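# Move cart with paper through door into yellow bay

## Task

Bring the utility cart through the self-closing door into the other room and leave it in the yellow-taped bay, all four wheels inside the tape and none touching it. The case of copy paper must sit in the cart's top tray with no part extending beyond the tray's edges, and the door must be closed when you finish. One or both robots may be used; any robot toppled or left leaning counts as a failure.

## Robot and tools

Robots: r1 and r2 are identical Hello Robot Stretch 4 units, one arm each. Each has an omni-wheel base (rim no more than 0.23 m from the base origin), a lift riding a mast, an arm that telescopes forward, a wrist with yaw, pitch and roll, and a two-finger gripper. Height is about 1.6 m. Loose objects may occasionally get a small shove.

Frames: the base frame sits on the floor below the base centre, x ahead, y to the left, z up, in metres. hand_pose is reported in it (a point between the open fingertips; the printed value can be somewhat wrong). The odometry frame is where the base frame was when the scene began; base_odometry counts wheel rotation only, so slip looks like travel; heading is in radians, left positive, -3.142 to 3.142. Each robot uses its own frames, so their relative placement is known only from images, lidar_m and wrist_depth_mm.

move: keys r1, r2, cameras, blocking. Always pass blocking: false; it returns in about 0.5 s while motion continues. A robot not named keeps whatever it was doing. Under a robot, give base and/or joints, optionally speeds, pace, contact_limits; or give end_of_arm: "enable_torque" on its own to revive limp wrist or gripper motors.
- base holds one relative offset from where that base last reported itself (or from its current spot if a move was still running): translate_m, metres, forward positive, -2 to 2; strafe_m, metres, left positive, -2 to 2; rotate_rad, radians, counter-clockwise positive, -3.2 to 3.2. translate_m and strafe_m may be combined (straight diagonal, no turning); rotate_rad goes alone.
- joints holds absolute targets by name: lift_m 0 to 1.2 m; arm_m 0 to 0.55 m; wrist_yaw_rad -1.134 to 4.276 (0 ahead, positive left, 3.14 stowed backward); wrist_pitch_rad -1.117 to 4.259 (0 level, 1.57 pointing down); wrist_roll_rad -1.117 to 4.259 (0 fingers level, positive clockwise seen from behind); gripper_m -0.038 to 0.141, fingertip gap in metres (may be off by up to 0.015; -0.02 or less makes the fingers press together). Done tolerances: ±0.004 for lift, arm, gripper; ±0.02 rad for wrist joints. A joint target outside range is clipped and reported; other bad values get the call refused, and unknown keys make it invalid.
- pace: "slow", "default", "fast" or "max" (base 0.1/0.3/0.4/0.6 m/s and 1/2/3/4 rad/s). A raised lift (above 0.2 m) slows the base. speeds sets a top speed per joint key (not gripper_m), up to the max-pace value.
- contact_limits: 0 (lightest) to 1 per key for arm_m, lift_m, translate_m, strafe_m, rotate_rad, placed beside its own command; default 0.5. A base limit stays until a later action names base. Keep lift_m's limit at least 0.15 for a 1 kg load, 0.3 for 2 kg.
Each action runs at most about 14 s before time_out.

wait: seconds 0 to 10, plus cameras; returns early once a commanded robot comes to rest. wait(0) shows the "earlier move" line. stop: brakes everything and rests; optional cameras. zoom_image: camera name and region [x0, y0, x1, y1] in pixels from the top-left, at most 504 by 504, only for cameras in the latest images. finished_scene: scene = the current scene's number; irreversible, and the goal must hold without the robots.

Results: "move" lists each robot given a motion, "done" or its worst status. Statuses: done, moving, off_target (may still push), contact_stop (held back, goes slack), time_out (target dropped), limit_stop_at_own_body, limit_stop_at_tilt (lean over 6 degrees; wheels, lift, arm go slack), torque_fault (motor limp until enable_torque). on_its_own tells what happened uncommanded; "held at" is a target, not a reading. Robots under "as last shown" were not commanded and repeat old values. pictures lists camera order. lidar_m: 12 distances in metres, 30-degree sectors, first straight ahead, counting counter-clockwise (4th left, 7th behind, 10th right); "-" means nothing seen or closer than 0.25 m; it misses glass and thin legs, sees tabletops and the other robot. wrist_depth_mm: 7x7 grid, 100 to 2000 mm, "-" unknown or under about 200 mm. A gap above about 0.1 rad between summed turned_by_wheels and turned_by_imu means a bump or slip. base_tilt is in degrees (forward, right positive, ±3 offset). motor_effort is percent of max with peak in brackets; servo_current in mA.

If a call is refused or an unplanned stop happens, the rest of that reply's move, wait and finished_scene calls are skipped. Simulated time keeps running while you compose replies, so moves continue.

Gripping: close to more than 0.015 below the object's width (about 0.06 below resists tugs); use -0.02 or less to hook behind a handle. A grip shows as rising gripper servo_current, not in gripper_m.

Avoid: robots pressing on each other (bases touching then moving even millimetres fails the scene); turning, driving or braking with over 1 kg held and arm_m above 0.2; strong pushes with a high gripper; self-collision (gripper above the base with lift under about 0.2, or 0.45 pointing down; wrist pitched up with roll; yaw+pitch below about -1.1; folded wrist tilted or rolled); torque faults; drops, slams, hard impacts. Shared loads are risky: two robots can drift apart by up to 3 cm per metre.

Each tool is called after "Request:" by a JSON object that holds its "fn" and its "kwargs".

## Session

Request:
{"fn": "wait", "kwargs": {"seconds": 0, "cameras": ["r1_head_left_camera","r1_head_camera","r2_head_camera","r2_head_left_camera"]}}

Scene clock: 0.00 s.
r1.base_odometry: x=+0.000 y=+0.000 heading=+0.000
r1.turned_by_wheels: +0.000
r1.turned_by_imu: +0.000
r1.base_tilt: forward=-1.6 right=+1.3
r1.lidar_m: 0.96 1.73 2.02 2.40 3.92 1.59 0.85 0.76 0.78 0.89 0.77 0.77
r1.base_status: not commanded
r1.joint_positions: lift_m=+0.124 arm_m=+0.000 wrist_yaw_rad=+3.194 wrist_pitch_rad=+0.002 wrist_roll_rad=+0.000 gripper_m=+0.056
r1.joint_status: not commanded
r1.measured_speeds: all 0
r1.motor_effort: lift_m=+19 arm_m=-4 wheel_0=-2 wheel_1=+1 wheel_2=+0
r1.servo_current: wrist_yaw_rad=59 wrist_pitch_rad=46 wrist_roll_rad=46 gripper_m=39
r1.hand_pose: x=-0.1216 y=+0.0722 z=+0.3019 quat_wxyz=(-0.026, -0.001, +0.000, +1.000) (m; r1's base frame)
r1.wrist_depth_mm: - 135 - - - - - / - 135 135 - - - - / - 133 174 - - - - / 110 136 206 - - - - / 137 - - - - - - / - - 194 1118 193 1160 1138 / - 759 759 809 788 831 809
r2.base_odometry: x=+0.000 y=+0.000 heading=+0.000
r2.turned_by_wheels: +0.000
r2.turned_by_imu: +0.000
r2.base_tilt: forward=-0.6 right=+0.1
r2.lidar_m: 1.27 1.30 1.54 2.30 2.33 2.74 1.39 1.38 2.74 2.36 2.39 1.46
r2.base_status: not commanded
r2.joint_positions: lift_m=+0.200 arm_m=+0.000 wrist_yaw_rad=+3.211 wrist_pitch_rad=+0.001 wrist_roll_rad=+0.000 gripper_m=+0.056
r2.joint_status: not commanded
r2.measured_speeds: all 0
r2.motor_effort: lift_m=+18 arm_m=-4 wheel_0=-1 wheel_1=+1 wheel_2=+1
r2.servo_current: wrist_yaw_rad=46 wrist_pitch_rad=39 wrist_roll_rad=52 gripper_m=52
r2.hand_pose: x=-0.1229 y=+0.0671 z=+0.3779 quat_wxyz=(-0.035, -0.001, +0.000, +0.999) (m; r2's base frame)
r2.wrist_depth_mm: - - 137 - - - - / - - 137 - - - - / - 119 146 - - - - / - 141 176 - - - - / 215 - - - - - - / 213 1336 196 1281 192 1366 1205 / 200 244 946 112 - 904 891
pictures: r1_head_camera, r1_head_left_camera, r2_head_camera, r2_head_left_camera
Images, in order (width x height): r1_head_camera 420x560, r1_head_left_camera 420x672, r2_head_camera 420x560, r2_head_left_camera 420x672.

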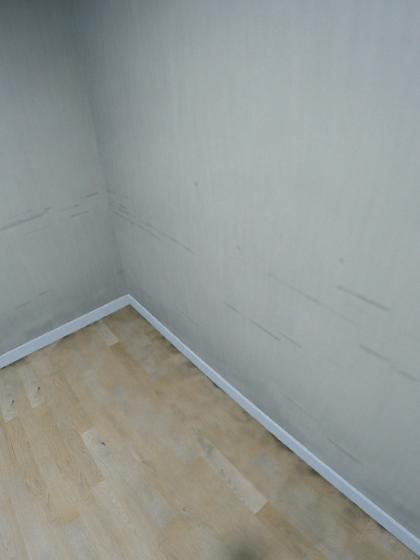

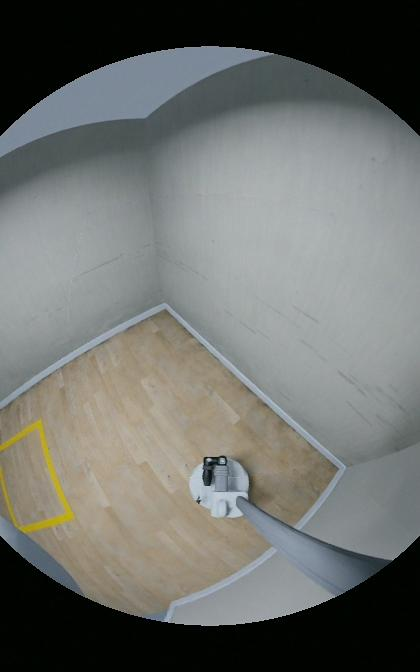

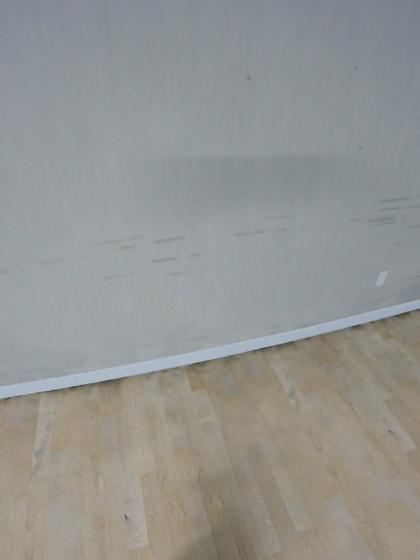

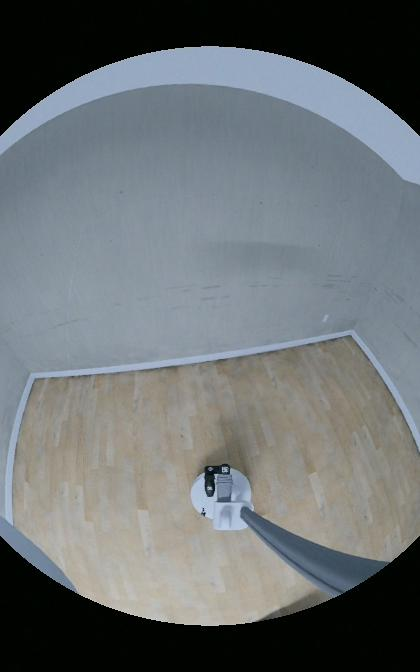

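Request:
{"fn": "move", "kwargs": {"r1": {"base":{"rotate_rad":2.2}}, "r2": {"base":{"rotate_rad":3.1}}, "blocking": false, "cameras": []}}

Request:
{"fn": "wait", "kwargs": {"seconds": 4, "cameras": []}}

Request:
{"fn": "wait", "kwargs": {"seconds": 2, "cameras": ["r1_head_left_camera","r1_head_camera","r2_head_camera","r2_head_left_camera"]}}

Scene clock: 4.23 s.
move: r1 moving; r2 moving
r1.base_odometry: x=+0.000 y=+0.000 heading=+0.253
r1.turned_by_wheels: +0.253
r1.turned_by_imu: +0.253
r1.base_tilt: forward=-1.6 right=+1.3
r1.lidar_m: 1.15 2.01 2.10 2.97 2.65 1.07 0.80 0.74 0.80 0.80 0.71 0.82
r1.base_status: rotate_rad moving
r1.joint_positions: lift_m=+0.124 arm_m=+0.000 wrist_yaw_rad=+3.194 wrist_pitch_rad=+0.002 wrist_roll_rad=+0.000 gripper_m=+0.056
r1.joint_status: not commanded
r1.measured_speeds: translate_m=+0.000 strafe_m=+0.000 rotate_rad=+0.974 lift_m=+0.000 arm_m=+0.000 wrist_yaw_rad=+0.000 wrist_pitch_rad=+0.000 wrist_roll_rad=+0.000
r1.motor_effort: lift_m=+19(20) arm_m=-4(4) wheel_0=-7(9) wheel_1=-6(7) wheel_2=-6(7)
r1.servo_current: wrist_yaw_rad=46(59) wrist_pitch_rad=39(52) wrist_roll_rad=33(65) gripper_m=39(46)
r1.hand_pose: x=-0.1216 y=+0.0722 z=+0.3019 quat_wxyz=(-0.026, -0.001, +0.000, +1.000) (m; r1's base frame)
r1.wrist_depth_mm: - 135 - - - - - / - 135 135 - - - 1808 / - 133 175 - - - - / 110 136 207 - - - - / 137 - - - - - 1576 / - - 194 991 193 1138 1138 / - 759 759 798 798 820 809
r2.base_odometry: x=+0.000 y=+0.000 heading=+0.252
r2.turned_by_wheels: +0.252
r2.turned_by_imu: +0.245
r2.base_tilt: forward=-0.7 right=+0.0
r2.lidar_m: 1.27 1.35 1.91 2.30 2.42 3.34 1.42 3.33 2.47 2.38 1.81 1.34
r2.base_status: rotate_rad moving
r2.joint_positions: lift_m=+0.200 arm_m=+0.000 wrist_yaw_rad=+3.211 wrist_pitch_rad=+0.001 wrist_roll_rad=+0.000 gripper_m=+0.056
r2.joint_status: not commanded
r2.measured_speeds: translate_m=+0.002 strafe_m=+0.000 rotate_rad=+0.977 lift_m=+0.000 arm_m=+0.000 wrist_yaw_rad=+0.000 wrist_pitch_rad=+0.000 wrist_roll_rad=+0.000
r2.motor_effort: lift_m=+18(18) arm_m=-4(4) wheel_0=-4(9) wheel_1=-10(10) wheel_2=-10(11)
r2.servo_current: wrist_yaw_rad=52(52) wrist_pitch_rad=46(46) wrist_roll_rad=52(65) gripper_m=46(52)
r2.hand_pose: x=-0.1229 y=+0.0671 z=+0.3779 quat_wxyz=(-0.035, -0.001, +0.000, +0.999) (m; r2's base frame)
r2.wrist_depth_mm: - - 137 - - - - / - - 137 1808 - - - / - 119 146 289 - - - / - 141 177 - - - - / 215 - - - - - - / 203 1308 196 1366 192 1397 1229 / 200 243 960 112 - 917 891
pictures: none
No camera images: "cameras" was empty.

Scene clock: 6.10 s.
earlier move: r1 done; r2 moving
r1.base_odometry: x=+0.000 y=+0.000 heading=+2.200
r1.turned_by_wheels: +1.947
r1.turned_by_imu: +1.958
r1.base_tilt: forward=-1.6 right=+1.2
r1.lidar_m: 3.91 1.25 0.82 0.70 0.74 0.84 0.75 0.79 1.04 2.02 2.04 2.58
r1.base_status: done
r1.joint_positions: lift_m=+0.124 arm_m=+0.000 wrist_yaw_rad=+3.194 wrist_pitch_rad=+0.002 wrist_roll_rad=+0.000 gripper_m=+0.056
r1.joint_status: not commanded
r1.measured_speeds: all 0
r1.motor_effort: lift_m=+20(20) arm_m=-4(4) wheel_0=-2(10) wheel_1=+1(9) wheel_2=+0(8)
r1.servo_current: wrist_yaw_rad=46(65) wrist_pitch_rad=39(52) wrist_roll_rad=59(65) gripper_m=46(52)
r1.hand_pose: x=-0.1216 y=+0.0722 z=+0.3019 quat_wxyz=(-0.026, -0.001, +0.000, +1.000) (m; r1's base frame)
r1.wrist_depth_mm: - 135 - - - - - / - 135 135 - - - - / - 132 175 - - - - / 110 136 207 - - - - / - - - - - - - / - - 194 - 191 - - / - 759 759 164 788 831 768
r2.base_odometry: x=+0.000 y=+0.000 heading=+3.067
r2.turned_by_wheels: +2.815
r2.turned_by_imu: +2.740
r2.base_tilt: forward=-0.7 right=+0.1
r2.lidar_m: 1.44 1.37 2.90 2.36 2.35 1.60 1.29 1.27 1.47 2.31 2.31 2.61
r2.base_status: rotate_rad moving
r2.joint_positions: lift_m=+0.200 arm_m=+0.000 wrist_yaw_rad=+3.211 wrist_pitch_rad=+0.001 wrist_roll_rad=+0.000 gripper_m=+0.056
r2.joint_status: not commanded
r2.measured_speeds: translate_m=+0.002 strafe_m=+0.001 rotate_rad=+0.384 lift_m=+0.000 arm_m=+0.000 wrist_yaw_rad=+0.000 wrist_pitch_rad=+0.000 wrist_roll_rad=+0.000
r2.motor_effort: lift_m=+18(18) arm_m=-4(4) wheel_0=-5(10) wheel_1=-2(10) wheel_2=-4(13)
r2.servo_current: wrist_yaw_rad=33(52) wrist_pitch_rad=39(46) wrist_roll_rad=46(65) gripper_m=46(52)
r2.hand_pose: x=-0.1228 y=+0.0671 z=+0.3779 quat_wxyz=(-0.035, -0.001, +0.000, +0.999) (m; r2's base frame)
r2.wrist_depth_mm: - 113 137 - - - - / - 108 137 - - - - / - 120 148 236 - - - / - 141 165 - - - - / 215 - - - - - - / 203 1205 191 1205 192 1366 1229 / 201 246 976 112 - 904 904
wait: 1.87 of 4 s (r1 has come to rest)
pictures: none
No camera images: "cameras" was empty.

Scene clock: 6.57 s.
earlier move: r2 done
r1.base_odometry: x=+0.000 y=+0.000 heading=+2.200
r1.turned_by_wheels: +0.000
r1.turned_by_imu: +0.000
r1.base_tilt: forward=-1.6 right=+1.3
r1.lidar_m: 3.92 1.27 0.82 0.75 0.75 0.84 0.76 0.79 1.01 2.02 2.05 2.60
r1.base_status: done
r1.joint_positions: lift_m=+0.124 arm_m=+0.000 wrist_yaw_rad=+3.194 wrist_pitch_rad=+0.002 wrist_roll_rad=+0.000 gripper_m=+0.056
r1.joint_status: not commanded
r1.measured_speeds: all 0
r1.motor_effort: lift_m=+20(20) arm_m=-4(4) wheel_0=-1(10) wheel_1=+1(9) wheel_2=+1(8)
r1.servo_current: wrist_yaw_rad=39(65) wrist_pitch_rad=46(52) wrist_roll_rad=39(65) gripper_m=39(52)
r1.hand_pose: x=-0.1216 y=+0.0722 z=+0.3019 quat_wxyz=(-0.026, -0.001, +0.000, +1.000) (m; r1's base frame)
r1.wrist_depth_mm: - 135 - - - - - / - 135 135 - - - - / - 133 175 - - - - / 110 136 208 - - - - / - - - - - - - / - - 194 - 191 - - / - 768 759 164 798 820 759
r2.base_odometry: x=+0.000 y=+0.000 heading=+3.099
r2.turned_by_wheels: +0.033
r2.turned_by_imu: +0.032
r2.base_tilt: forward=-0.7 right=+0.1
r2.lidar_m: 1.41 1.38 2.82 2.36 2.33 1.54 1.30 1.26 1.47 2.32 2.31 2.65
r2.base_status: done
r2.joint_positions: lift_m=+0.200 arm_m=+0.000 wrist_yaw_rad=+3.211 wrist_pitch_rad=+0.001 wrist_roll_rad=+0.000 gripper_m=+0.056
r2.joint_status: not commanded
r2.measured_speeds: all 0
r2.motor_effort: lift_m=+18(18) arm_m=-4(4) wheel_0=-3(10) wheel_1=-2(10) wheel_2=-4(13)
r2.servo_current: wrist_yaw_rad=52(52) wrist_pitch_rad=39(46) wrist_roll_rad=46(65) gripper_m=52(52)
r2.hand_pose: x=-0.1228 y=+0.0671 z=+0.3779 quat_wxyz=(-0.035, -0.001, +0.000, +0.999) (m; r2's base frame)
r2.wrist_depth_mm: - 114 137 - - - - / - 108 137 - - - - / - 120 148 236 - - - / - 141 165 - - - - / 216 - - - - - - / 203 1205 191 1205 192 1366 1205 / 201 246 946 112 - 891 904
wait: 0.47 of 2 s (r2 has come to rest)
pictures: r1_head_camera, r1_head_left_camera, r2_head_camera, r2_head_left_camera
Images, in order (width x height): r1_head_camera 420x560, r1_head_left_camera 420x672, r2_head_camera 420x560, r2_head_left_camera 420x672.

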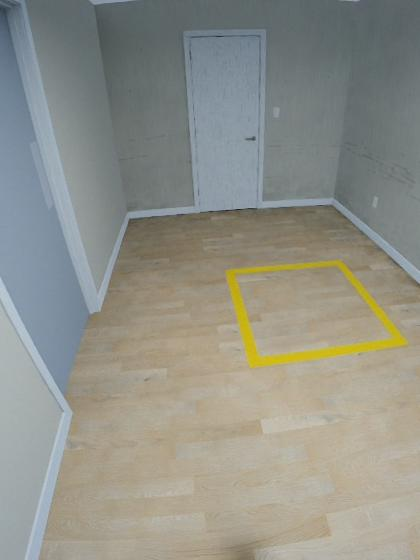

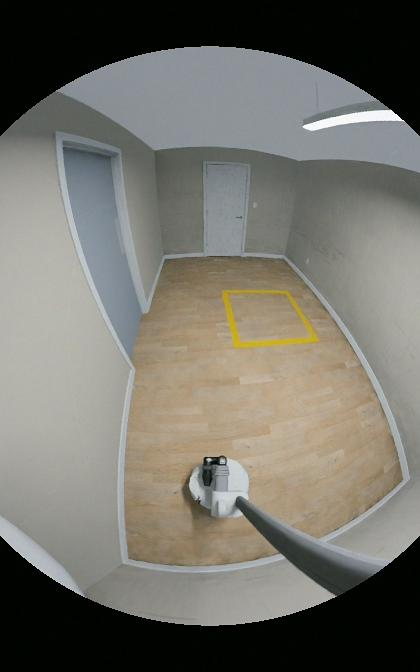

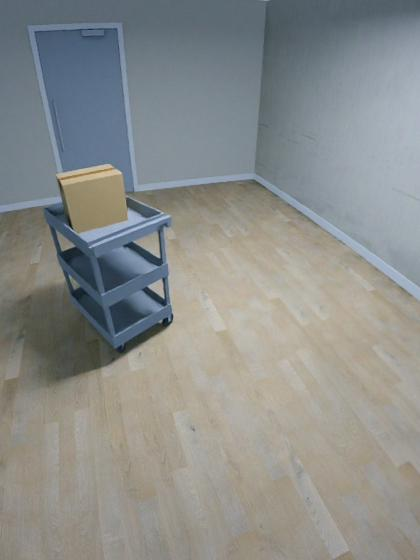

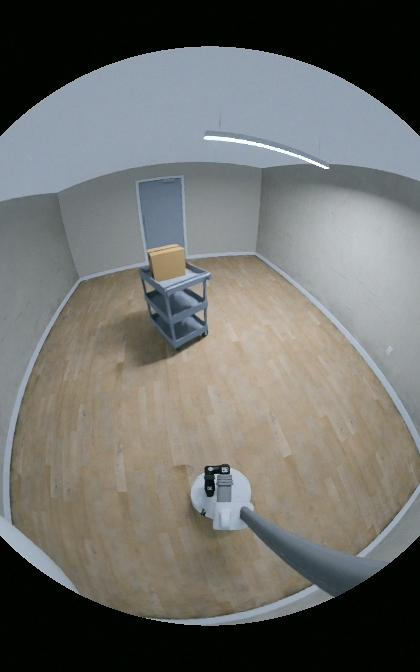

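Request:
{"fn": "zoom_image", "kwargs": {"camera": "r2_head_camera", "region": [20, 140, 200, 370]}}

Request:
{"fn": "move", "kwargs": {"r1": {"base":{"rotate_rad":0.12},"joints":{"lift_m":0.8}}, "r2": {"joints":{"lift_m":0.684}}, "blocking": false, "cameras": []}}

Request:
{"fn": "wait", "kwargs": {"seconds": 3, "cameras": []}}

Request:
{"fn": "wait", "kwargs": {"seconds": 3, "cameras": ["r1_head_camera"]}}

Scaled by 2.191 from the camera's 420x560 image, which has a finer 1200x1600 frame.

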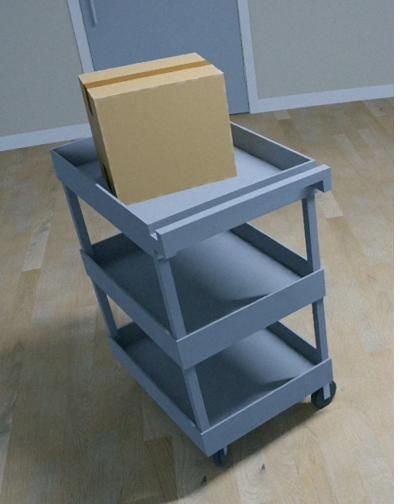

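Scene clock: 34.27 s.
move: r1 moving; r2 moving
r1.base_odometry: x=+0.000 y=+0.000 heading=+2.319
r1.turned_by_wheels: +0.119
r1.turned_by_imu: +0.120
r1.base_tilt: forward=-1.6 right=+1.3
r1.lidar_m: 3.03 1.06 0.79 0.74 0.80 0.81 0.76 0.80 1.09 2.01 2.09 2.87
r1.base_status: rotate_rad moving
r1.joint_positions: lift_m=+0.162 arm_m=+0.000 wrist_yaw_rad=+3.194 wrist_pitch_rad=+0.002 wrist_roll_rad=+0.000 gripper_m=+0.056
r1.joint_status: lift_m moving
r1.measured_speeds: translate_m=+0.000 strafe_m=+0.000 rotate_rad=+0.014 lift_m=+0.146 arm_m=+0.000 wrist_yaw_rad=+0.000 wrist_pitch_rad=+0.000 wrist_roll_rad=+0.000
r1.motor_effort: lift_m=+25(27) arm_m=-4(4) wheel_0=-3(8) wheel_1=-2(7) wheel_2=-1(7)
r1.servo_current: wrist_yaw_rad=78(78) wrist_pitch_rad=39(46) wrist_roll_rad=39(52) gripper_m=39(46)
r1.hand_pose: x=-0.1216 y=+0.0722 z=+0.3395 quat_wxyz=(-0.026, -0.001, +0.000, +1.000) (m; r1's base frame)
r1.wrist_depth_mm: - 135 - - - - - / - 135 135 - - - - / - 133 174 - - - - / 110 136 206 - - - - / - - - - - - - / - - 194 - 191 - - / - 831 768 154 809 - 831
r2.base_odometry: x=+0.000 y=+0.000 heading=+3.099
r2.turned_by_wheels: +0.000
r2.turned_by_imu: +0.000
r2.base_tilt: forward=-0.7 right=+0.0
r2.lidar_m: 1.42 1.38 2.82 2.35 2.36 1.54 1.28 1.29 1.48 2.32 2.31 2.64
r2.base_status: not commanded
r2.joint_positions: lift_m=+0.238 arm_m=+0.000 wrist_yaw_rad=+3.211 wrist_pitch_rad=+0.001 wrist_roll_rad=+0.000 gripper_m=+0.056
r2.joint_status: lift_m moving
r2.measured_speeds: translate_m=+0.000 strafe_m=+0.000 rotate_rad=+0.000 lift_m=+0.146 arm_m=+0.000 wrist_yaw_rad=+0.000 wrist_pitch_rad=+0.000 wrist_roll_rad=+0.000
r2.motor_effort: lift_m=+23(24) arm_m=-4(4) wheel_0=-4(4) wheel_1=-2(3) wheel_2=-4(4)
r2.servo_current: wrist_yaw_rad=39(52) wrist_pitch_rad=39(46) wrist_roll_rad=33(52) gripper_m=46(52)
r2.hand_pose: x=-0.1228 y=+0.0671 z=+0.4157 quat_wxyz=(-0.035, -0.001, +0.000, +0.999) (m; r2's base frame)
r2.wrist_depth_mm: - 114 137 - - - - / - 108 137 - - - - / - 120 148 236 - - - / - 141 165 - - - - / 216 - - - - - - / 203 1160 191 1182 190 1397 1308 / 201 245 1042 112 - 976 946
pictures: none
No camera images: "cameras" was empty.

Scene clock: 36.67 s.
earlier move: r1 moving; r2 done
r1.base_odometry: x=+0.000 y=+0.000 heading=+2.319
r1.turned_by_wheels: +0.000
r1.turned_by_imu: +0.000
r1.base_tilt: forward=-1.6 right=+1.3
r1.lidar_m: 3.07 1.11 0.78 0.73 0.77 0.81 0.77 0.80 1.09 1.98 2.08 2.88
r1.base_status: done
r1.joint_positions: lift_m=+0.781 arm_m=+0.000 wrist_yaw_rad=+3.194 wrist_pitch_rad=+0.002 wrist_roll_rad=+0.000 gripper_m=+0.056
r1.joint_status: lift_m moving
r1.measured_speeds: translate_m=+0.000 strafe_m=+0.000 rotate_rad=+0.000 lift_m=+0.109 arm_m=+0.000 wrist_yaw_rad=+0.000 wrist_pitch_rad=+0.000 wrist_roll_rad=+0.000
r1.motor_effort: lift_m=+26(28) arm_m=-4(4) wheel_0=-3(8) wheel_1=-2(7) wheel_2=-2(7)
r1.servo_current: wrist_yaw_rad=65(78) wrist_pitch_rad=39(52) wrist_roll_rad=59(72) gripper_m=39(52)
r1.hand_pose: x=-0.1216 y=+0.0722 z=+0.9589 quat_wxyz=(-0.026, -0.001, +0.000, +1.000) (m; r1's base frame)
r1.wrist_depth_mm: - 135 - - - - - / - 135 135 - - - - / - 132 175 - - - - / 110 136 206 - - - - / - - - - - - - / - - 195 - 191 - - / - - - - - - -
r2.base_odometry: x=+0.000 y=+0.000 heading=+3.099
r2.turned_by_wheels: +0.000
r2.turned_by_imu: +0.000
r2.base_tilt: forward=-0.7 right=+0.1
r2.lidar_m: 1.44 1.38 2.80 2.35 2.37 1.56 1.30 1.27 1.47 2.32 2.32 2.67
r2.base_status: not commanded
r2.joint_positions: lift_m=+0.684 arm_m=+0.000 wrist_yaw_rad=+3.211 wrist_pitch_rad=+0.001 wrist_roll_rad=+0.000 gripper_m=+0.056
r2.joint_status: all done
r2.measured_speeds: all 0
r2.motor_effort: lift_m=+21(25) arm_m=-4(4) wheel_0=-3(4) wheel_1=-2(3) wheel_2=-4(4)
r2.servo_current: wrist_yaw_rad=46(52) wrist_pitch_rad=39(46) wrist_roll_rad=52(59) gripper_m=46(59)
r2.hand_pose: x=-0.1228 y=+0.0671 z=+0.8616 quat_wxyz=(-0.035, -0.001, +0.000, +0.999) (m; r2's base frame)
r2.wrist_depth_mm: - - 137 - - - - / - 108 137 - - - - / - 120 148 236 - - - / - 141 165 - - - - / 215 - - - - - - / 204 - 189 - 189 - - / 202 125 - 112 - - -
wait: 2.40 of 3 s (r2 has come to rest)
pictures: none
No camera images: "cameras" was empty.

Scene clock: 37.30 s.
earlier move: r1 done
r1.base_odometry: x=+0.000 y=+0.000 heading=+2.319
r1.turned_by_wheels: +0.000
r1.turned_by_imu: +0.000
r1.base_tilt: forward=-1.6 right=+1.2
r1.lidar_m: 3.05 1.10 0.77 0.73 0.77 0.79 0.77 0.81 1.11 2.01 2.11 2.86
r1.base_status: done
r1.joint_positions: lift_m=+0.800 arm_m=+0.000 wrist_yaw_rad=+3.194 wrist_pitch_rad=+0.002 wrist_roll_rad=+0.000 gripper_m=+0.056
r1.joint_status: all done
r1.measured_speeds: all 0
r1.motor_effort: lift_m=+24(28) arm_m=-4(4) wheel_0=-3(8) wheel_1=-2(7) wheel_2=-2(7)
r1.servo_current: wrist_yaw_rad=39(78) wrist_pitch_rad=46(52) wrist_roll_rad=46(72) gripper_m=39(52)
r1.hand_pose: x=-0.1216 y=+0.0722 z=+0.9771 quat_wxyz=(-0.026, -0.001, +0.000, +1.000) (m; r1's base frame)
r1.wrist_depth_mm: - 135 - - - - - / - 135 135 - - - - / - 132 174 - - - - / 110 136 206 - - - - / - - - - - - - / - - 195 - 191 - - / - - - - - - -
r2.base_odometry: x=+0.000 y=+0.000 heading=+3.099
r2.turned_by_wheels: +0.000
r2.turned_by_imu: +0.000
r2.base_tilt: forward=-0.7 right=+0.1
r2.lidar_m: 1.46 1.35 2.82 2.32 2.37 1.55 1.28 1.27 1.46 2.33 2.31 2.66
r2.base_status: not commanded
r2.joint_positions: lift_m=+0.684 arm_m=+0.000 wrist_yaw_rad=+3.211 wrist_pitch_rad=+0.001 wrist_roll_rad=+0.000 gripper_m=+0.056
r2.joint_status: all done
r2.measured_speeds: all 0
r2.motor_effort: lift_m=+21(25) arm_m=-4(4) wheel_0=-3(4) wheel_1=-3(3) wheel_2=-4(4)
r2.servo_current: wrist_yaw_rad=52(52) wrist_pitch_rad=39(46) wrist_roll_rad=52(59) gripper_m=46(59)
r2.hand_pose: x=-0.1228 y=+0.0671 z=+0.8616 quat_wxyz=(-0.035, -0.001, +0.000, +0.999) (m; r2's base frame)
r2.wrist_depth_mm: - - 137 - - - - / - 108 137 - - - - / - 120 148 236 - - - / - 140 165 - - - - / 216 - - - - - - / 202 - 189 - 188 - - / 201 125 - 112 - - -
wait: 0.63 of 3 s (r1 has come to rest)
pictures: r1_head_camera
Images, in order (width x height): r1_head_camera 420x560.

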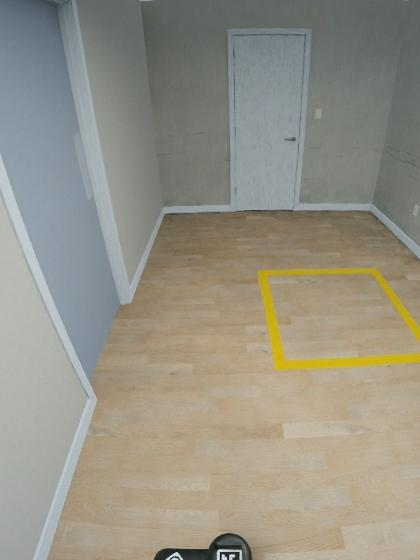

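Request:
{"fn": "move", "kwargs": {"r1": {"base":{"translate_m":1.3,"strafe_m":-0.2},"joints":{"wrist_yaw_rad":0,"gripper_m":-0.03},"pace":"fast"}, "r2": {"joints":{"wrist_yaw_rad":0,"wrist_roll_rad":1.57,"gripper_m":0.1}}, "blocking": false, "cameras": []}}

Request:
{"fn": "wait", "kwargs": {"seconds": 3, "cameras": []}}

Request:
{"fn": "wait", "kwargs": {"seconds": 3, "cameras": []}}

Request:
{"fn": "move", "kwargs": {"r1": {"base":{"rotate_rad":1.57}}, "blocking": false, "cameras": []}}

Request:
{"fn": "wait", "kwargs": {"seconds": 4, "cameras": ["r1_head_camera","r2_head_camera"]}}

Scene clock: 68.03 s.
move: r1 moving; r2 moving
r1.base_odometry: x=-0.025 y=+0.037 heading=+2.320
r1.turned_by_wheels: +0.000
r1.turned_by_imu: +0.000
r1.base_tilt: forward=-1.6 right=+1.3
r1.lidar_m: 3.10 1.10 0.78 0.75 0.76 0.84 0.78 0.85 1.19 2.00 2.10 2.88
r1.base_status: translate_m moving; strafe_m moving
r1.joint_positions: lift_m=+0.800 arm_m=+0.000 wrist_yaw_rad=+2.555 wrist_pitch_rad=+0.002 wrist_roll_rad=+0.000 gripper_m=+0.037
r1.joint_status: wrist_yaw_rad moving; gripper_m moving
r1.measured_speeds: translate_m=+0.169 strafe_m=-0.027 rotate_rad=-0.005 lift_m=+0.000 arm_m=+0.000 wrist_yaw_rad=-1.817 wrist_pitch_rad=+0.000 wrist_roll_rad=+0.000
r1.motor_effort: lift_m=+24(24) arm_m=+1(4) wheel_0=+10(10) wheel_1=+7(7) wheel_2=-13(13)
r1.servo_current: wrist_yaw_rad=72(163) wrist_pitch_rad=46(52) wrist_roll_rad=59(65) gripper_m=111(111)
r1.hand_pose: x=-0.0208 y=+0.2325 z=+0.9772 quat_wxyz=(+0.289, -0.001, +0.000, +0.957) (m; r1's base frame)
r1.wrist_depth_mm: - - - - - - - / - - - - - - - / - - - - - - - / - - - - - - - / - - - - - - - / - - 191 - 186 - - / - 133 - - - - -
r2.base_odometry: x=+0.000 y=+0.000 heading=+3.099
r2.turned_by_wheels: +0.000
r2.turned_by_imu: +0.000
r2.base_tilt: forward=-0.7 right=+0.1
r2.lidar_m: 1.41 1.37 2.79 2.35 2.36 1.51 1.30 1.28 1.49 2.32 2.30 2.66
r2.base_status: not commanded
r2.joint_positions: lift_m=+0.684 arm_m=+0.000 wrist_yaw_rad=+2.650 wrist_pitch_rad=+0.001 wrist_roll_rad=+0.588 gripper_m=+0.075
r2.joint_status: wrist_yaw_rad moving; wrist_roll_rad moving; gripper_m moving
r2.measured_speeds: translate_m=+0.000 strafe_m=+0.000 rotate_rad=+0.000 lift_m=+0.000 arm_m=+0.000 wrist_yaw_rad=-1.736 wrist_pitch_rad=+0.000 wrist_roll_rad=+1.820
r2.motor_effort: lift_m=+21(21) arm_m=-4(4) wheel_0=-3(3) wheel_1=-2(3) wheel_2=-4(4)
r2.servo_current: wrist_yaw_rad=91(169) wrist_pitch_rad=39(39) wrist_roll_rad=65(98) gripper_m=91(91)
r2.hand_pose: x=-0.0420 y=+0.2133 z=+0.8616 quat_wxyz=(+0.233, +0.070, +0.281, +0.928) (m; r2's base frame)
r2.wrist_depth_mm: - - - - - - - / - - - - - - - / - - - - - - - / - - - - - - - / - - - - - - 1756 / 251 - 190 - 189 1756 1366 / - 126 - 112 1708 1366 1160
pictures: none
No camera images: "cameras" was empty.

Scene clock: 70.03 s.
earlier move: r1 moving; r2 done
r1.base_odometry: x=-0.436 y=+0.642 heading=+2.320
r1.turned_by_wheels: +0.000
r1.turned_by_imu: -0.001
r1.base_tilt: forward=-1.6 right=+1.3
r1.lidar_m: 3.14 1.35 0.90 0.85 0.89 1.24 1.52 1.57 2.01 1.88 2.00 2.68
r1.base_status: translate_m moving; strafe_m moving
r1.joint_positions: lift_m=+0.800 arm_m=+0.000 wrist_yaw_rad=+0.003 wrist_pitch_rad=+0.002 wrist_roll_rad=+0.000 gripper_m=-0.029
r1.joint_status: wrist_yaw_rad moving; the others done
r1.measured_speeds: translate_m=+0.395 strafe_m=-0.061 rotate_rad=-0.001 lift_m=+0.000 arm_m=+0.000 wrist_yaw_rad=+0.000 wrist_pitch_rad=+0.000 wrist_roll_rad=+0.000
r1.motor_effort: lift_m=+23(24) arm_m=+4(4) wheel_0=+6(11) wheel_1=+4(7) wheel_2=-6(13)
r1.servo_current: wrist_yaw_rad=72(163) wrist_pitch_rad=46(52) wrist_roll_rad=52(65) gripper_m=65(130)
r1.hand_pose: x=+0.4595 y=-0.0867 z=+0.9772 quat_wxyz=(+1.000, +0.000, +0.001, +0.001) (m; r1's base frame)
r1.wrist_depth_mm: - - - - - - - / - - - - - - - / - - - - - - - / - - - - - - - / - - - - - - - / - - - 200 - - - / - 1983 184 - 176 - -
r2.base_odometry: x=+0.000 y=+0.000 heading=+3.099
r2.turned_by_wheels: +0.000
r2.turned_by_imu: +0.000
r2.base_tilt: forward=-0.7 right=+0.1
r2.lidar_m: 1.41 1.36 2.82 2.34 2.36 1.52 1.30 1.29 1.48 2.33 2.30 2.64
r2.base_status: not commanded
r2.joint_positions: lift_m=+0.684 arm_m=+0.000 wrist_yaw_rad=+0.003 wrist_pitch_rad=+0.001 wrist_roll_rad=+1.568 gripper_m=+0.100
r2.joint_status: all done
r2.measured_speeds: all 0
r2.motor_effort: lift_m=+21(22) arm_m=-4(5) wheel_0=-3(4) wheel_1=-2(3) wheel_2=-4(4)
r2.servo_current: wrist_yaw_rad=46(169) wrist_pitch_rad=39(46) wrist_roll_rad=52(98) gripper_m=52(91)
r2.hand_pose: x=+0.4596 y=-0.0866 z=+0.8616 quat_wxyz=(+0.708, +0.706, +0.001, +0.001) (m; r2's base frame)
r2.wrist_depth_mm: - - - - - 1708 1205 / - - - - - 1808 1205 / - - - - - 1808 1229 / - - - - - 1756 1229 / - - - - - 1863 1229 / - - 195 1537 194 1397 1229 / - - - 112 - - 1229
wait: 2.00 of 3 s (r2 has come to rest)
pictures: none
No camera images: "cameras" was empty.

Scene clock: 72.23 s.
earlier move: r1 done
r1.base_odometry: x=-0.739 y=+1.088 heading=+2.320
r1.turned_by_wheels: +0.000
r1.turned_by_imu: +0.000
r1.base_tilt: forward=-1.6 right=+1.3
r1.lidar_m: 2.60 1.41 1.09 0.96 1.02 1.37 2.05 2.17 1.92 1.80 1.86 2.57
r1.base_status: done
r1.joint_positions: lift_m=+0.800 arm_m=+0.000 wrist_yaw_rad=+0.003 wrist_pitch_rad=+0.002 wrist_roll_rad=+0.000 gripper_m=-0.029
r1.joint_status: all done
r1.measured_speeds: all 0
r1.motor_effort: lift_m=+24(24) arm_m=+4(4) wheel_0=+0(11) wheel_1=+2(7) wheel_2=+2(13)
r1.servo_current: wrist_yaw_rad=46(163) wrist_pitch_rad=33(52) wrist_roll_rad=65(72) gripper_m=65(130)
r1.hand_pose: x=+0.4595 y=-0.0867 z=+0.9772 quat_wxyz=(+1.000, +0.000, +0.001, +0.001) (m; r1's base frame)
r1.wrist_depth_mm: - - - - - - - / - - - - - - - / - - - - - - - / - - - - - - - / - - - - - - - / - - - 200 - - - / - 1983 183 - 176 - -
r2.base_odometry: x=+0.000 y=+0.000 heading=+3.099
r2.turned_by_wheels: +0.000
r2.turned_by_imu: +0.000
r2.base_tilt: forward=-0.6 right=+0.1
r2.lidar_m: 1.43 1.37 2.80 2.36 2.35 1.56 1.29 1.26 1.48 2.30 2.30 2.66
r2.base_status: not commanded
r2.joint_positions: lift_m=+0.684 arm_m=+0.000 wrist_yaw_rad=+0.003 wrist_pitch_rad=+0.001 wrist_roll_rad=+1.568 gripper_m=+0.100
r2.joint_status: all done
r2.measured_speeds: all 0
r2.motor_effort: lift_m=+21(22) arm_m=-4(5) wheel_0=-3(4) wheel_1=-2(3) wheel_2=-4(4)
r2.servo_current: wrist_yaw_rad=52(169) wrist_pitch_rad=39(46) wrist_roll_rad=52(98) gripper_m=52(91)
r2.hand_pose: x=+0.4596 y=-0.0866 z=+0.8616 quat_wxyz=(+0.708, +0.706, +0.001, +0.001) (m; r2's base frame)
r2.wrist_depth_mm: - - - - - 1808 1205 / - - - - - 1808 1205 / - - - - - 1808 1205 / - - - - - 1808 1229 / - - - - - 1808 1229 / - - 195 1537 195 1430 1229 / - - - 112 - - 1229
wait: 2.20 of 3 s (r1 has come to rest)
pictures: none
No camera images: "cameras" was empty.

Scene clock: 72.73 s.
move: r1 moving
r1.base_odometry: x=-0.739 y=+1.088 heading=+2.572
r1.turned_by_wheels: +0.252
r1.turned_by_imu: +0.253
r1.base_tilt: forward=-1.6 right=+1.3
r1.lidar_m: 1.98 1.19 1.02 0.98 1.12 1.91 2.06 2.14 1.82 1.83 2.10 2.63
r1.base_status: rotate_rad moving
r1.joint_positions: lift_m=+0.800 arm_m=+0.000 wrist_yaw_rad=+0.002 wrist_pitch_rad=+0.002 wrist_roll_rad=+0.000 gripper_m=-0.029
r1.joint_status: not commanded
r1.measured_speeds: translate_m=+0.000 strafe_m=+0.000 rotate_rad=+0.977 lift_m=+0.000 arm_m=+0.000 wrist_yaw_rad=+0.000 wrist_pitch_rad=+0.000 wrist_roll_rad=+0.000
r1.motor_effort: lift_m=+23(24) arm_m=+4(4) wheel_0=-6(10) wheel_1=-7(9) wheel_2=-8(8)
r1.servo_current: wrist_yaw_rad=59(59) wrist_pitch_rad=46(52) wrist_roll_rad=46(65) gripper_m=59(65)
r1.hand_pose: x=+0.4595 y=-0.0868 z=+0.9772 quat_wxyz=(+1.000, +0.000, +0.001, +0.001) (m; r1's base frame)
r1.wrist_depth_mm: - - - - - - - / - - - - - - - / - - - - - - - / - - - - - - - / - - - - - - - / - - 209 200 - - - / - 137 183 - - - -
r2: as last shown
r2.base_tilt: forward=-0.7 right=+0.1
r2.lidar_m: 1.43 1.37 2.82 2.36 2.38 1.56 1.30 1.29 1.49 2.30 2.29 2.65
r2.motor_effort: lift_m=+21(21) arm_m=-4(4) wheel_0=-3(3) wheel_1=-2(3) wheel_2=-4(4)
r2.servo_current: wrist_yaw_rad=46(52) wrist_pitch_rad=39(46) wrist_roll_rad=46(52) gripper_m=52(52)
r2.wrist_depth_mm: - - - - - 1756 1205 / - - - - - 1863 1205 / - - - - - 1756 1205 / - - - - - 1756 1229 / - - - - - 1808 1229 / - - 195 1464 195 1430 1205 / - - - 112 - - 1229
pictures: none
No camera images: "cameras" was empty.

Scene clock: 74.33 s.
earlier move: r1 done
r1.base_odometry: x=-0.739 y=+1.088 heading=-2.394
r1.turned_by_wheels: +1.317
r1.turned_by_imu: +1.325
r1.base_tilt: forward=-1.6 right=+1.3
r1.lidar_m: 0.96 1.00 1.35 2.06 2.15 1.89 1.79 1.89 2.59 2.62 1.39 1.07
r1.base_status: done
r1.joint_positions: lift_m=+0.800 arm_m=+0.000 wrist_yaw_rad=+0.002 wrist_pitch_rad=+0.002 wrist_roll_rad=+0.000 gripper_m=-0.029
r1.joint_status: not commanded
r1.measured_speeds: all 0
r1.motor_effort: lift_m=+23(24) arm_m=+1(4) wheel_0=-3(10) wheel_1=+0(10) wheel_2=-1(8)
r1.servo_current: wrist_yaw_rad=46(72) wrist_pitch_rad=33(52) wrist_roll_rad=46(65) gripper_m=65(72)
r1.hand_pose: x=+0.4595 y=-0.0868 z=+0.9772 quat_wxyz=(+1.000, +0.000, +0.001, +0.001) (m; r1's base frame)
r1.wrist_depth_mm: - - - - - - - / - - - - - - 831 / - - - - - - 820 / - - - - - - 820 / - - - - - - - / - - 182 199 173 - - / - 136 153 - 158 - -
r2.base_odometry: x=+0.000 y=+0.000 heading=+3.099
r2.turned_by_wheels: +0.000
r2.turned_by_imu: +0.000
r2.base_tilt: forward=-0.7 right=+0.0
r2.lidar_m: 1.45 1.37 2.81 2.36 2.31 1.57 1.30 1.27 1.47 2.32 2.32 2.64
r2.base_status: not commanded
r2.joint_positions: lift_m=+0.684 arm_m=+0.000 wrist_yaw_rad=+0.003 wrist_pitch_rad=+0.001 wrist_roll_rad=+1.568 gripper_m=+0.100
r2.joint_status: not commanded
r2.measured_speeds: all 0
r2.motor_effort: lift_m=+21(22) arm_m=-4(4) wheel_0=-3(4) wheel_1=-2(3) wheel_2=-4(4)
r2.servo_current: wrist_yaw_rad=52(52) wrist_pitch_rad=39(46) wrist_roll_rad=39(59) gripper_m=52(59)
r2.hand_pose: x=+0.4596 y=-0.0866 z=+0.8616 quat_wxyz=(+0.708, +0.706, +0.001, +0.001) (m; r2's base frame)
r2.wrist_depth_mm: - - - - - 1756 1229 / - - - - - 1708 1229 / - - - - - 1756 1229 / - - - - - 1756 1229 / - - - - - 1808 1255 / - - 195 1537 194 1430 1229 / - - - 112 - - 1229
wait: 1.60 of 4 s (r1 has come to rest)
pictures: r1_head_camera, r2_head_camera
Images, in order (width x height): r1_head_camera 420x560, r2_head_camera 420x560.

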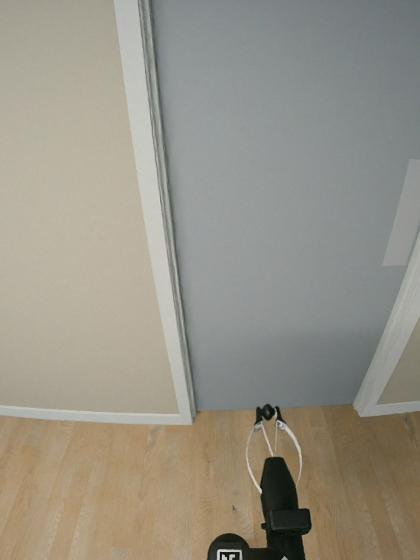

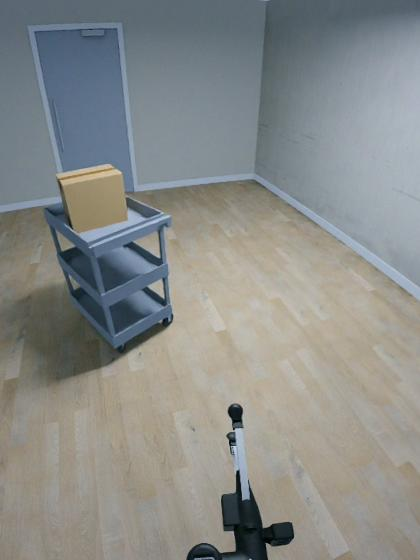

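Request:
{"fn": "move", "kwargs": {"r1": {"base":{"strafe_m":-0.5},"joints":{"arm_m":0.28}}, "r2": {"base":{"translate_m":0.62,"strafe_m":-0.2}}, "blocking": false, "cameras": []}}

Request:
{"fn": "wait", "kwargs": {"seconds": 3, "cameras": []}}

Request:
{"fn": "wait", "kwargs": {"seconds": 3, "cameras": []}}

Request:
{"fn": "move", "kwargs": {"r2": {"base":{"rotate_rad":0.75}}, "blocking": false, "cameras": []}}

Request:
{"fn": "wait", "kwargs": {"seconds": 3, "cameras": ["r1_head_camera","r2_head_camera"]}}

Scene clock: 89.10 s.
move: r1 moving; r2 moving
r1.base_odometry: x=-0.763 y=+1.115 heading=-2.394
r1.turned_by_wheels: +0.000
r1.turned_by_imu: +0.000
r1.base_tilt: forward=-1.6 right=+1.3
r1.lidar_m: 0.96 0.97 1.35 2.08 2.19 1.88 1.81 1.87 2.59 2.61 1.39 1.06
r1.base_status: strafe_m moving
r1.joint_positions: lift_m=+0.800 arm_m=+0.051 wrist_yaw_rad=+0.002 wrist_pitch_rad=+0.002 wrist_roll_rad=+0.000 gripper_m=-0.029
r1.joint_status: arm_m moving
r1.measured_speeds: translate_m=+0.000 strafe_m=-0.140 rotate_rad=+0.001 lift_m=+0.000 arm_m=+0.195 wrist_yaw_rad=+0.000 wrist_pitch_rad=+0.000 wrist_roll_rad=+0.000
r1.motor_effort: lift_m=+23(24) arm_m=+3(6) wheel_0=+9(10) wheel_1=-8(10) wheel_2=+0(1)
r1.servo_current: wrist_yaw_rad=72(72) wrist_pitch_rad=46(52) wrist_roll_rad=59(59) gripper_m=59(65)
r1.hand_pose: x=+0.5102 y=-0.0868 z=+0.9772 quat_wxyz=(+1.000, +0.000, +0.001, +0.001) (m; r1's base frame)
r1.wrist_depth_mm: - - - - - - - / - - - - - - 788 / - - - - - - 788 / - 768 - - - - 788 / - 759 - - - - - / - 741 182 198 173 - - / - 136 153 - 158 - -
r2.base_odometry: x=-0.031 y=+0.012 heading=+3.099
r2.turned_by_wheels: +0.000
r2.turned_by_imu: +0.001
r2.base_tilt: forward=-0.7 right=+0.1
r2.lidar_m: 1.43 1.30 2.85 2.37 2.39 1.57 1.31 1.31 1.51 2.28 2.29 2.63
r2.base_status: translate_m moving; strafe_m moving
r2.joint_positions: lift_m=+0.684 arm_m=+0.000 wrist_yaw_rad=+0.003 wrist_pitch_rad=+0.001 wrist_roll_rad=+1.568 gripper_m=+0.100
r2.joint_status: not commanded
r2.measured_speeds: translate_m=+0.123 strafe_m=-0.039 rotate_rad=+0.003 lift_m=+0.000 arm_m=+0.000 wrist_yaw_rad=+0.000 wrist_pitch_rad=+0.000 wrist_roll_rad=+0.000
r2.motor_effort: lift_m=+21(21) arm_m=-4(4) wheel_0=+8(11) wheel_1=+5(6) wheel_2=-12(13)
r2.servo_current: wrist_yaw_rad=46(65) wrist_pitch_rad=39(46) wrist_roll_rad=46(52) gripper_m=52(52)
r2.hand_pose: x=+0.4596 y=-0.0866 z=+0.8616 quat_wxyz=(+0.708, +0.706, +0.001, +0.001) (m; r2's base frame)
r2.wrist_depth_mm: - - - - - 1808 1205 / - - - - - 1708 1229 / - - - - - 1808 1205 / - - - - - 1756 1229 / - - - - - 1863 1229 / - - 195 1499 195 1366 1255 / - - - 112 - - 1229
pictures: none
No camera images: "cameras" was empty.

Scene clock: 91.60 s.
earlier move: r1 done; r2 moving
r1.base_odometry: x=-1.079 y=+1.455 heading=-2.394
r1.turned_by_wheels: +0.000
r1.turned_by_imu: -0.002
r1.base_tilt: forward=-1.6 right=+1.3
r1.lidar_m: 0.99 1.09 1.38 2.57 2.63 1.88 1.79 1.87 2.25 2.12 1.42 0.98
r1.base_status: done
r1.joint_positions: lift_m=+0.800 arm_m=+0.280 wrist_yaw_rad=+0.002 wrist_pitch_rad=+0.002 wrist_roll_rad=+0.000 gripper_m=-0.029
r1.joint_status: all done
r1.measured_speeds: all 0
r1.motor_effort: lift_m=+23(24) arm_m=+5(8) wheel_0=+2(13) wheel_1=+1(11) wheel_2=+0(2)
r1.servo_current: wrist_yaw_rad=59(72) wrist_pitch_rad=33(52) wrist_roll_rad=52(78) gripper_m=65(65)
r1.hand_pose: x=+0.7394 y=-0.0868 z=+0.9772 quat_wxyz=(+1.000, +0.000, +0.001, +0.001) (m; r1's base frame)
r1.wrist_depth_mm: 539 539 544 549 549 466 - / 539 544 549 544 549 466 - / 544 549 544 549 549 469 - / 544 544 549 554 549 469 - / 549 549 549 554 544 469 - / 549 549 188 199 178 473 - / 549 549 153 - 158 - -
r2.base_odometry: x=-0.599 y=+0.222 heading=+3.100
r2.turned_by_wheels: +0.000
r2.turned_by_imu: +0.001
r2.base_tilt: forward=-0.7 right=+0.1
r2.lidar_m: 3.79 0.92 3.25 2.73 2.69 2.16 1.82 1.80 2.07 1.96 1.94 2.25
r2.base_status: translate_m moving; strafe_m moving
r2.joint_positions: lift_m=+0.684 arm_m=+0.000 wrist_yaw_rad=+0.003 wrist_pitch_rad=+0.001 wrist_roll_rad=+1.568 gripper_m=+0.100
r2.joint_status: not commanded
r2.measured_speeds: translate_m=+0.082 strafe_m=-0.025 rotate_rad=-0.005 lift_m=+0.000 arm_m=+0.000 wrist_yaw_rad=+0.000 wrist_pitch_rad=+0.000 wrist_roll_rad=+0.000
r2.motor_effort: lift_m=+20(21) arm_m=-4(4) wheel_0=+1(12) wheel_1=+4(7) wheel_2=-3(14)
r2.servo_current: wrist_yaw_rad=46(65) wrist_pitch_rad=39(46) wrist_roll_rad=39(59) gripper_m=46(59)
r2.hand_pose: x=+0.4596 y=-0.0866 z=+0.8617 quat_wxyz=(+0.708, +0.706, +0.001, +0.001) (m; r2's base frame)
r2.wrist_depth_mm: - - - - - 1808 1229 / - - - - - 1808 1205 / - - - - - 1808 1229 / - - - - - 1756 1229 / - - - - - 1808 1255 / - - 195 - 198 1576 1229 / - - - 112 - 1921 1229
wait: 2.50 of 3 s (r1 has come to rest)
pictures: none
No camera images: "cameras" was empty.

Scene clock: 92.20 s.
earlier move: r2 done
r1.base_odometry: x=-1.079 y=+1.455 heading=-2.394
r1.turned_by_wheels: +0.000
r1.turned_by_imu: +0.000
r1.base_tilt: forward=-1.6 right=+1.2
r1.lidar_m: 1.00 1.06 1.39 2.55 2.62 1.88 1.80 1.88 2.24 2.13 1.39 0.99
r1.base_status: done
r1.joint_positions: lift_m=+0.800 arm_m=+0.280 wrist_yaw_rad=+0.002 wrist_pitch_rad=+0.002 wrist_roll_rad=+0.000 gripper_m=-0.029
r1.joint_status: all done
r1.measured_speeds: all 0
r1.motor_effort: lift_m=+23(24) arm_m=+4(8) wheel_0=+1(13) wheel_1=+1(11) wheel_2=+0(2)
r1.servo_current: wrist_yaw_rad=46(72) wrist_pitch_rad=39(52) wrist_roll_rad=52(78) gripper_m=59(65)
r1.hand_pose: x=+0.7394 y=-0.0868 z=+0.9772 quat_wxyz=(+1.000, +0.000, +0.001, +0.001) (m; r1's base frame)
r1.wrist_depth_mm: 539 544 544 544 544 466 - / 539 544 549 544 549 466 - / 544 549 549 549 554 466 - / 544 544 549 549 549 469 - / 544 544 549 549 554 469 - / 549 544 188 198 178 469 - / 544 549 153 - 158 - -
r2.base_odometry: x=-0.611 y=+0.226 heading=+3.100
r2.turned_by_wheels: +0.000
r2.turned_by_imu: +0.000
r2.base_tilt: forward=-0.7 right=+0.1
r2.lidar_m: 3.78 0.90 3.25 2.73 2.73 2.17 1.82 1.81 2.09 1.95 1.94 2.23
r2.base_status: done
r2.joint_positions: lift_m=+0.684 arm_m=+0.000 wrist_yaw_rad=+0.003 wrist_pitch_rad=+0.001 wrist_roll_rad=+1.568 gripper_m=+0.100
r2.joint_status: not commanded
r2.measured_speeds: all 0
r2.motor_effort: lift_m=+20(21) arm_m=-4(4) wheel_0=+4(12) wheel_1=+3(7) wheel_2=-4(14)
r2.servo_current: wrist_yaw_rad=46(65) wrist_pitch_rad=39(46) wrist_roll_rad=33(59) gripper_m=52(59)
r2.hand_pose: x=+0.4596 y=-0.0866 z=+0.8617 quat_wxyz=(+0.708, +0.706, +0.001, +0.001) (m; r2's base frame)
r2.wrist_depth_mm: - - - - - 1756 1205 / - - - - - 1708 1205 / - - - - - 1756 1229 / - - - - - 1756 1205 / - - - - - 1756 1205 / - - 195 - 198 1576 1229 / - - - 112 - 1921 1229
wait: 0.60 of 3 s (r2 has come to rest)
pictures: none
No camera images: "cameras" was empty.

Scene clock: 92.70 s.
move: r2 moving
r1: as last shown
r1.base_tilt: forward=-1.6 right=+1.3
r1.lidar_m: 1.03 1.08 1.35 2.53 2.63 1.92 1.80 1.88 2.24 2.14 1.42 1.01
r1.motor_effort: lift_m=+23(23) arm_m=+4(5) wheel_0=+1(2) wheel_1=+1(1) wheel_2=+0(0)
r1.servo_current: wrist_yaw_rad=59(65) wrist_pitch_rad=39(46) wrist_roll_rad=39(72) gripper_m=65(65)
r1.wrist_depth_mm: 539 544 544 544 544 466 - / 539 539 544 544 554 466 - / 539 544 544 544 549 466 - / 544 544 549 554 554 469 - / 544 549 549 549 554 469 - / 544 554 188 199 178 473 - / 549 549 153 - 158 - -
r2.base_odometry: x=-0.611 y=+0.226 heading=-2.932
r2.turned_by_wheels: +0.252
r2.turned_by_imu: +0.244
r2.base_tilt: forward=-0.7 right=+0.1
r2.lidar_m: 0.95 0.93 2.86 2.72 2.70 1.93 1.81 1.86 2.05 1.94 2.00 2.69
r2.base_status: rotate_rad moving
r2.joint_positions: lift_m=+0.684 arm_m=+0.000 wrist_yaw_rad=+0.003 wrist_pitch_rad=+0.001 wrist_roll_rad=+1.568 gripper_m=+0.100
r2.joint_status: not commanded
r2.measured_speeds: translate_m=-0.001 strafe_m=+0.000 rotate_rad=+0.973 lift_m=+0.000 arm_m=+0.000 wrist_yaw_rad=+0.000 wrist_pitch_rad=+0.000 wrist_roll_rad=+0.000
r2.motor_effort: lift_m=+20(20) arm_m=-4(4) wheel_0=-8(10) wheel_1=-8(11) wheel_2=-11(11)
r2.servo_current: wrist_yaw_rad=46(59) wrist_pitch_rad=33(46) wrist_roll_rad=52(52) gripper_m=46(52)
r2.hand_pose: x=+0.4595 y=-0.0867 z=+0.8617 quat_wxyz=(+0.708, +0.706, +0.001, +0.001) (m; r2's base frame)
r2.wrist_depth_mm: - - - - - 1756 1205 / - - - - - 1863 1255 / - - - - - 1756 1255 / - - - - - 1863 1205 / - - - - - 1863 1255 / - - 195 - 195 1576 1160 / - - - 112 - - -
pictures: none
No camera images: "cameras" was empty.

Scene clock: 93.70 s.
earlier move: r2 done
r1.base_odometry: x=-1.079 y=+1.455 heading=-2.394
r1.turned_by_wheels: +0.000
r1.turned_by_imu: +0.000
r1.base_tilt: forward=-1.6 right=+1.3
r1.lidar_m: 1.00 1.07 1.33 2.57 2.62 1.88 1.81 1.89 2.27 2.14 1.41 1.00
r1.base_status: not commanded
r1.joint_positions: lift_m=+0.800 arm_m=+0.280 wrist_yaw_rad=+0.002 wrist_pitch_rad=+0.002 wrist_roll_rad=+0.000 gripper_m=-0.029
r1.joint_status: not commanded
r1.measured_speeds: all 0
r1.motor_effort: lift_m=+23(23) arm_m=+4(5) wheel_0=+1(2) wheel_1=+1(1) wheel_2=+0(0)
r1.servo_current: wrist_yaw_rad=52(65) wrist_pitch_rad=39(52) wrist_roll_rad=46(72) gripper_m=65(65)
r1.hand_pose: x=+0.7394 y=-0.0868 z=+0.9772 quat_wxyz=(+1.000, +0.000, +0.001, +0.001) (m; r1's base frame)
r1.wrist_depth_mm: 539 539 544 544 544 466 - / 539 544 549 544 549 469 - / 544 544 549 549 554 469 - / 544 549 549 554 554 473 - / 549 549 549 549 554 473 - / 549 549 188 198 178 473 - / 554 549 153 - 158 - -
r2.base_odometry: x=-0.611 y=+0.226 heading=-2.434
r2.turned_by_wheels: +0.497
r2.turned_by_imu: +0.485
r2.base_tilt: forward=-0.7 right=+0.0
r2.lidar_m: 0.91 2.92 2.71 2.78 1.95 1.83 1.89 2.07 1.93 2.01 2.64 0.96
r2.base_status: done
r2.joint_positions: lift_m=+0.684 arm_m=+0.000 wrist_yaw_rad=+0.003 wrist_pitch_rad=+0.001 wrist_roll_rad=+1.568 gripper_m=+0.100
r2.joint_status: not commanded
r2.measured_speeds: all 0
r2.motor_effort: lift_m=+20(20) arm_m=-4(4) wheel_0=-2(10) wheel_1=-4(11) wheel_2=-4(11)
r2.servo_current: wrist_yaw_rad=59(59) wrist_pitch_rad=39(46) wrist_roll_rad=59(65) gripper_m=52(52)
r2.hand_pose: x=+0.4595 y=-0.0867 z=+0.8617 quat_wxyz=(+0.708, +0.706, +0.001, +0.001) (m; r2's base frame)
r2.wrist_depth_mm: - - - - - 1618 1205 / - - - - - 788 - / - - - 991 - 778 - / - - - 1042 - - - / - - - - - 1499 1160 / - - 196 - 197 1618 1229 / - - - 112 - 1921 1205
wait: 1.00 of 3 s (r2 has come to rest)
pictures: r1_head_camera, r2_head_camera
Images, in order (width x height): r1_head_camera 420x560, r2_head_camera 420x560.

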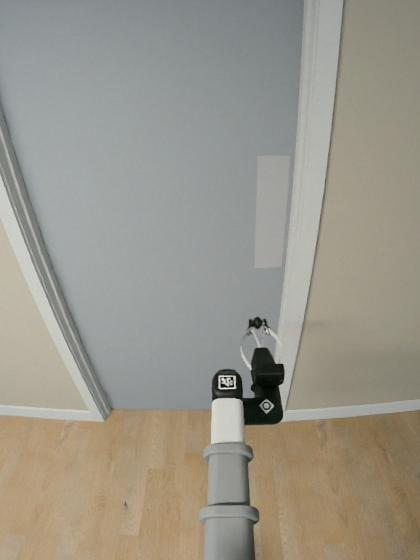

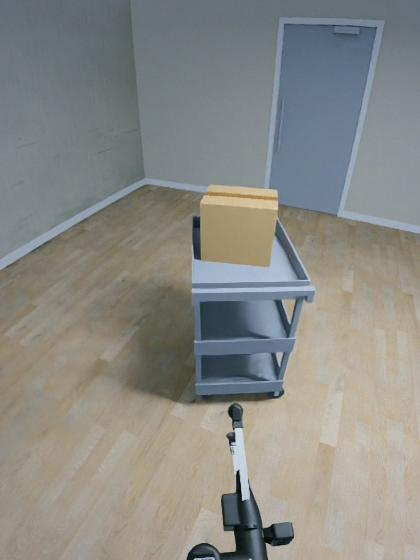

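Request:
{"fn": "move", "kwargs": {"blocking": false, "cameras": ["r1_head_camera","r2_head_camera"]}}

Scene clock: 118.63 s.
r1.base_odometry: x=-1.079 y=+1.455 heading=-2.394
r1.turned_by_wheels: +0.000
r1.turned_by_imu: +0.000
r1.base_tilt: forward=-1.6 right=+1.2
r1.lidar_m: 0.99 1.07 1.38 2.52 2.64 1.91 1.80 1.88 2.23 2.13 1.44 1.00
r1.base_status: not commanded
r1.joint_positions: lift_m=+0.800 arm_m=+0.280 wrist_yaw_rad=+0.002 wrist_pitch_rad=+0.002 wrist_roll_rad=+0.000 gripper_m=-0.029
r1.joint_status: not commanded
r1.measured_speeds: all 0
r1.motor_effort: lift_m=+23(23) arm_m=+4(5) wheel_0=+1(2) wheel_1=+1(1) wheel_2=+0(0)
r1.servo_current: wrist_yaw_rad=39(65) wrist_pitch_rad=52(52) wrist_roll_rad=33(72) gripper_m=72(65)
r1.hand_pose: x=+0.7394 y=-0.0868 z=+0.9772 quat_wxyz=(+1.000, +0.000, +0.001, +0.001) (m; r1's base frame)
r1.wrist_depth_mm: 539 539 544 549 544 469 - / 539 544 544 549 549 462 - / 539 544 549 549 549 466 - / 544 549 549 554 549 469 - / 549 549 549 554 554 473 - / 549 554 189 198 178 473 - / 549 549 153 - 158 - -
r2.base_odometry: x=-0.611 y=+0.226 heading=-2.434
r2.turned_by_wheels: +0.000
r2.turned_by_imu: +0.000
r2.base_tilt: forward=-0.7 right=+0.1
r2.lidar_m: 0.92 2.91 2.71 2.80 1.94 1.81 1.87 2.08 1.94 2.01 2.60 0.97
r2.base_status: done
r2.joint_positions: lift_m=+0.684 arm_m=+0.000 wrist_yaw_rad=+0.003 wrist_pitch_rad=+0.001 wrist_roll_rad=+1.568 gripper_m=+0.100
r2.joint_status: not commanded
r2.measured_speeds: all 0
r2.motor_effort: lift_m=+20(20) arm_m=-4(4) wheel_0=-2(10) wheel_1=-3(11) wheel_2=-5(11)
r2.servo_current: wrist_yaw_rad=52(59) wrist_pitch_rad=39(46) wrist_roll_rad=52(65) gripper_m=46(52)
r2.hand_pose: x=+0.4595 y=-0.0867 z=+0.8617 quat_wxyz=(+0.708, +0.706, +0.001, +0.001) (m; r2's base frame)
r2.wrist_depth_mm: - - - - - 1618 1205 / - - - - - 778 - / - - - 1008 - 788 - / - - - 1042 - - - / - - - - - 1464 1160 / - - 195 - 198 1537 1229 / - - - 112 - 1983 1255
pictures: r1_head_camera, r2_head_camera
Images, in order (width x height): r1_head_camera 420x560, r2_head_camera 420x560.

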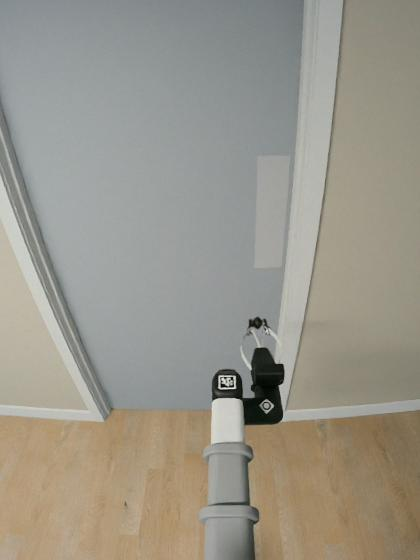

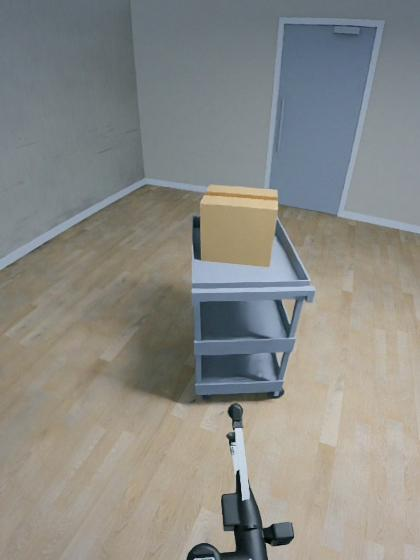

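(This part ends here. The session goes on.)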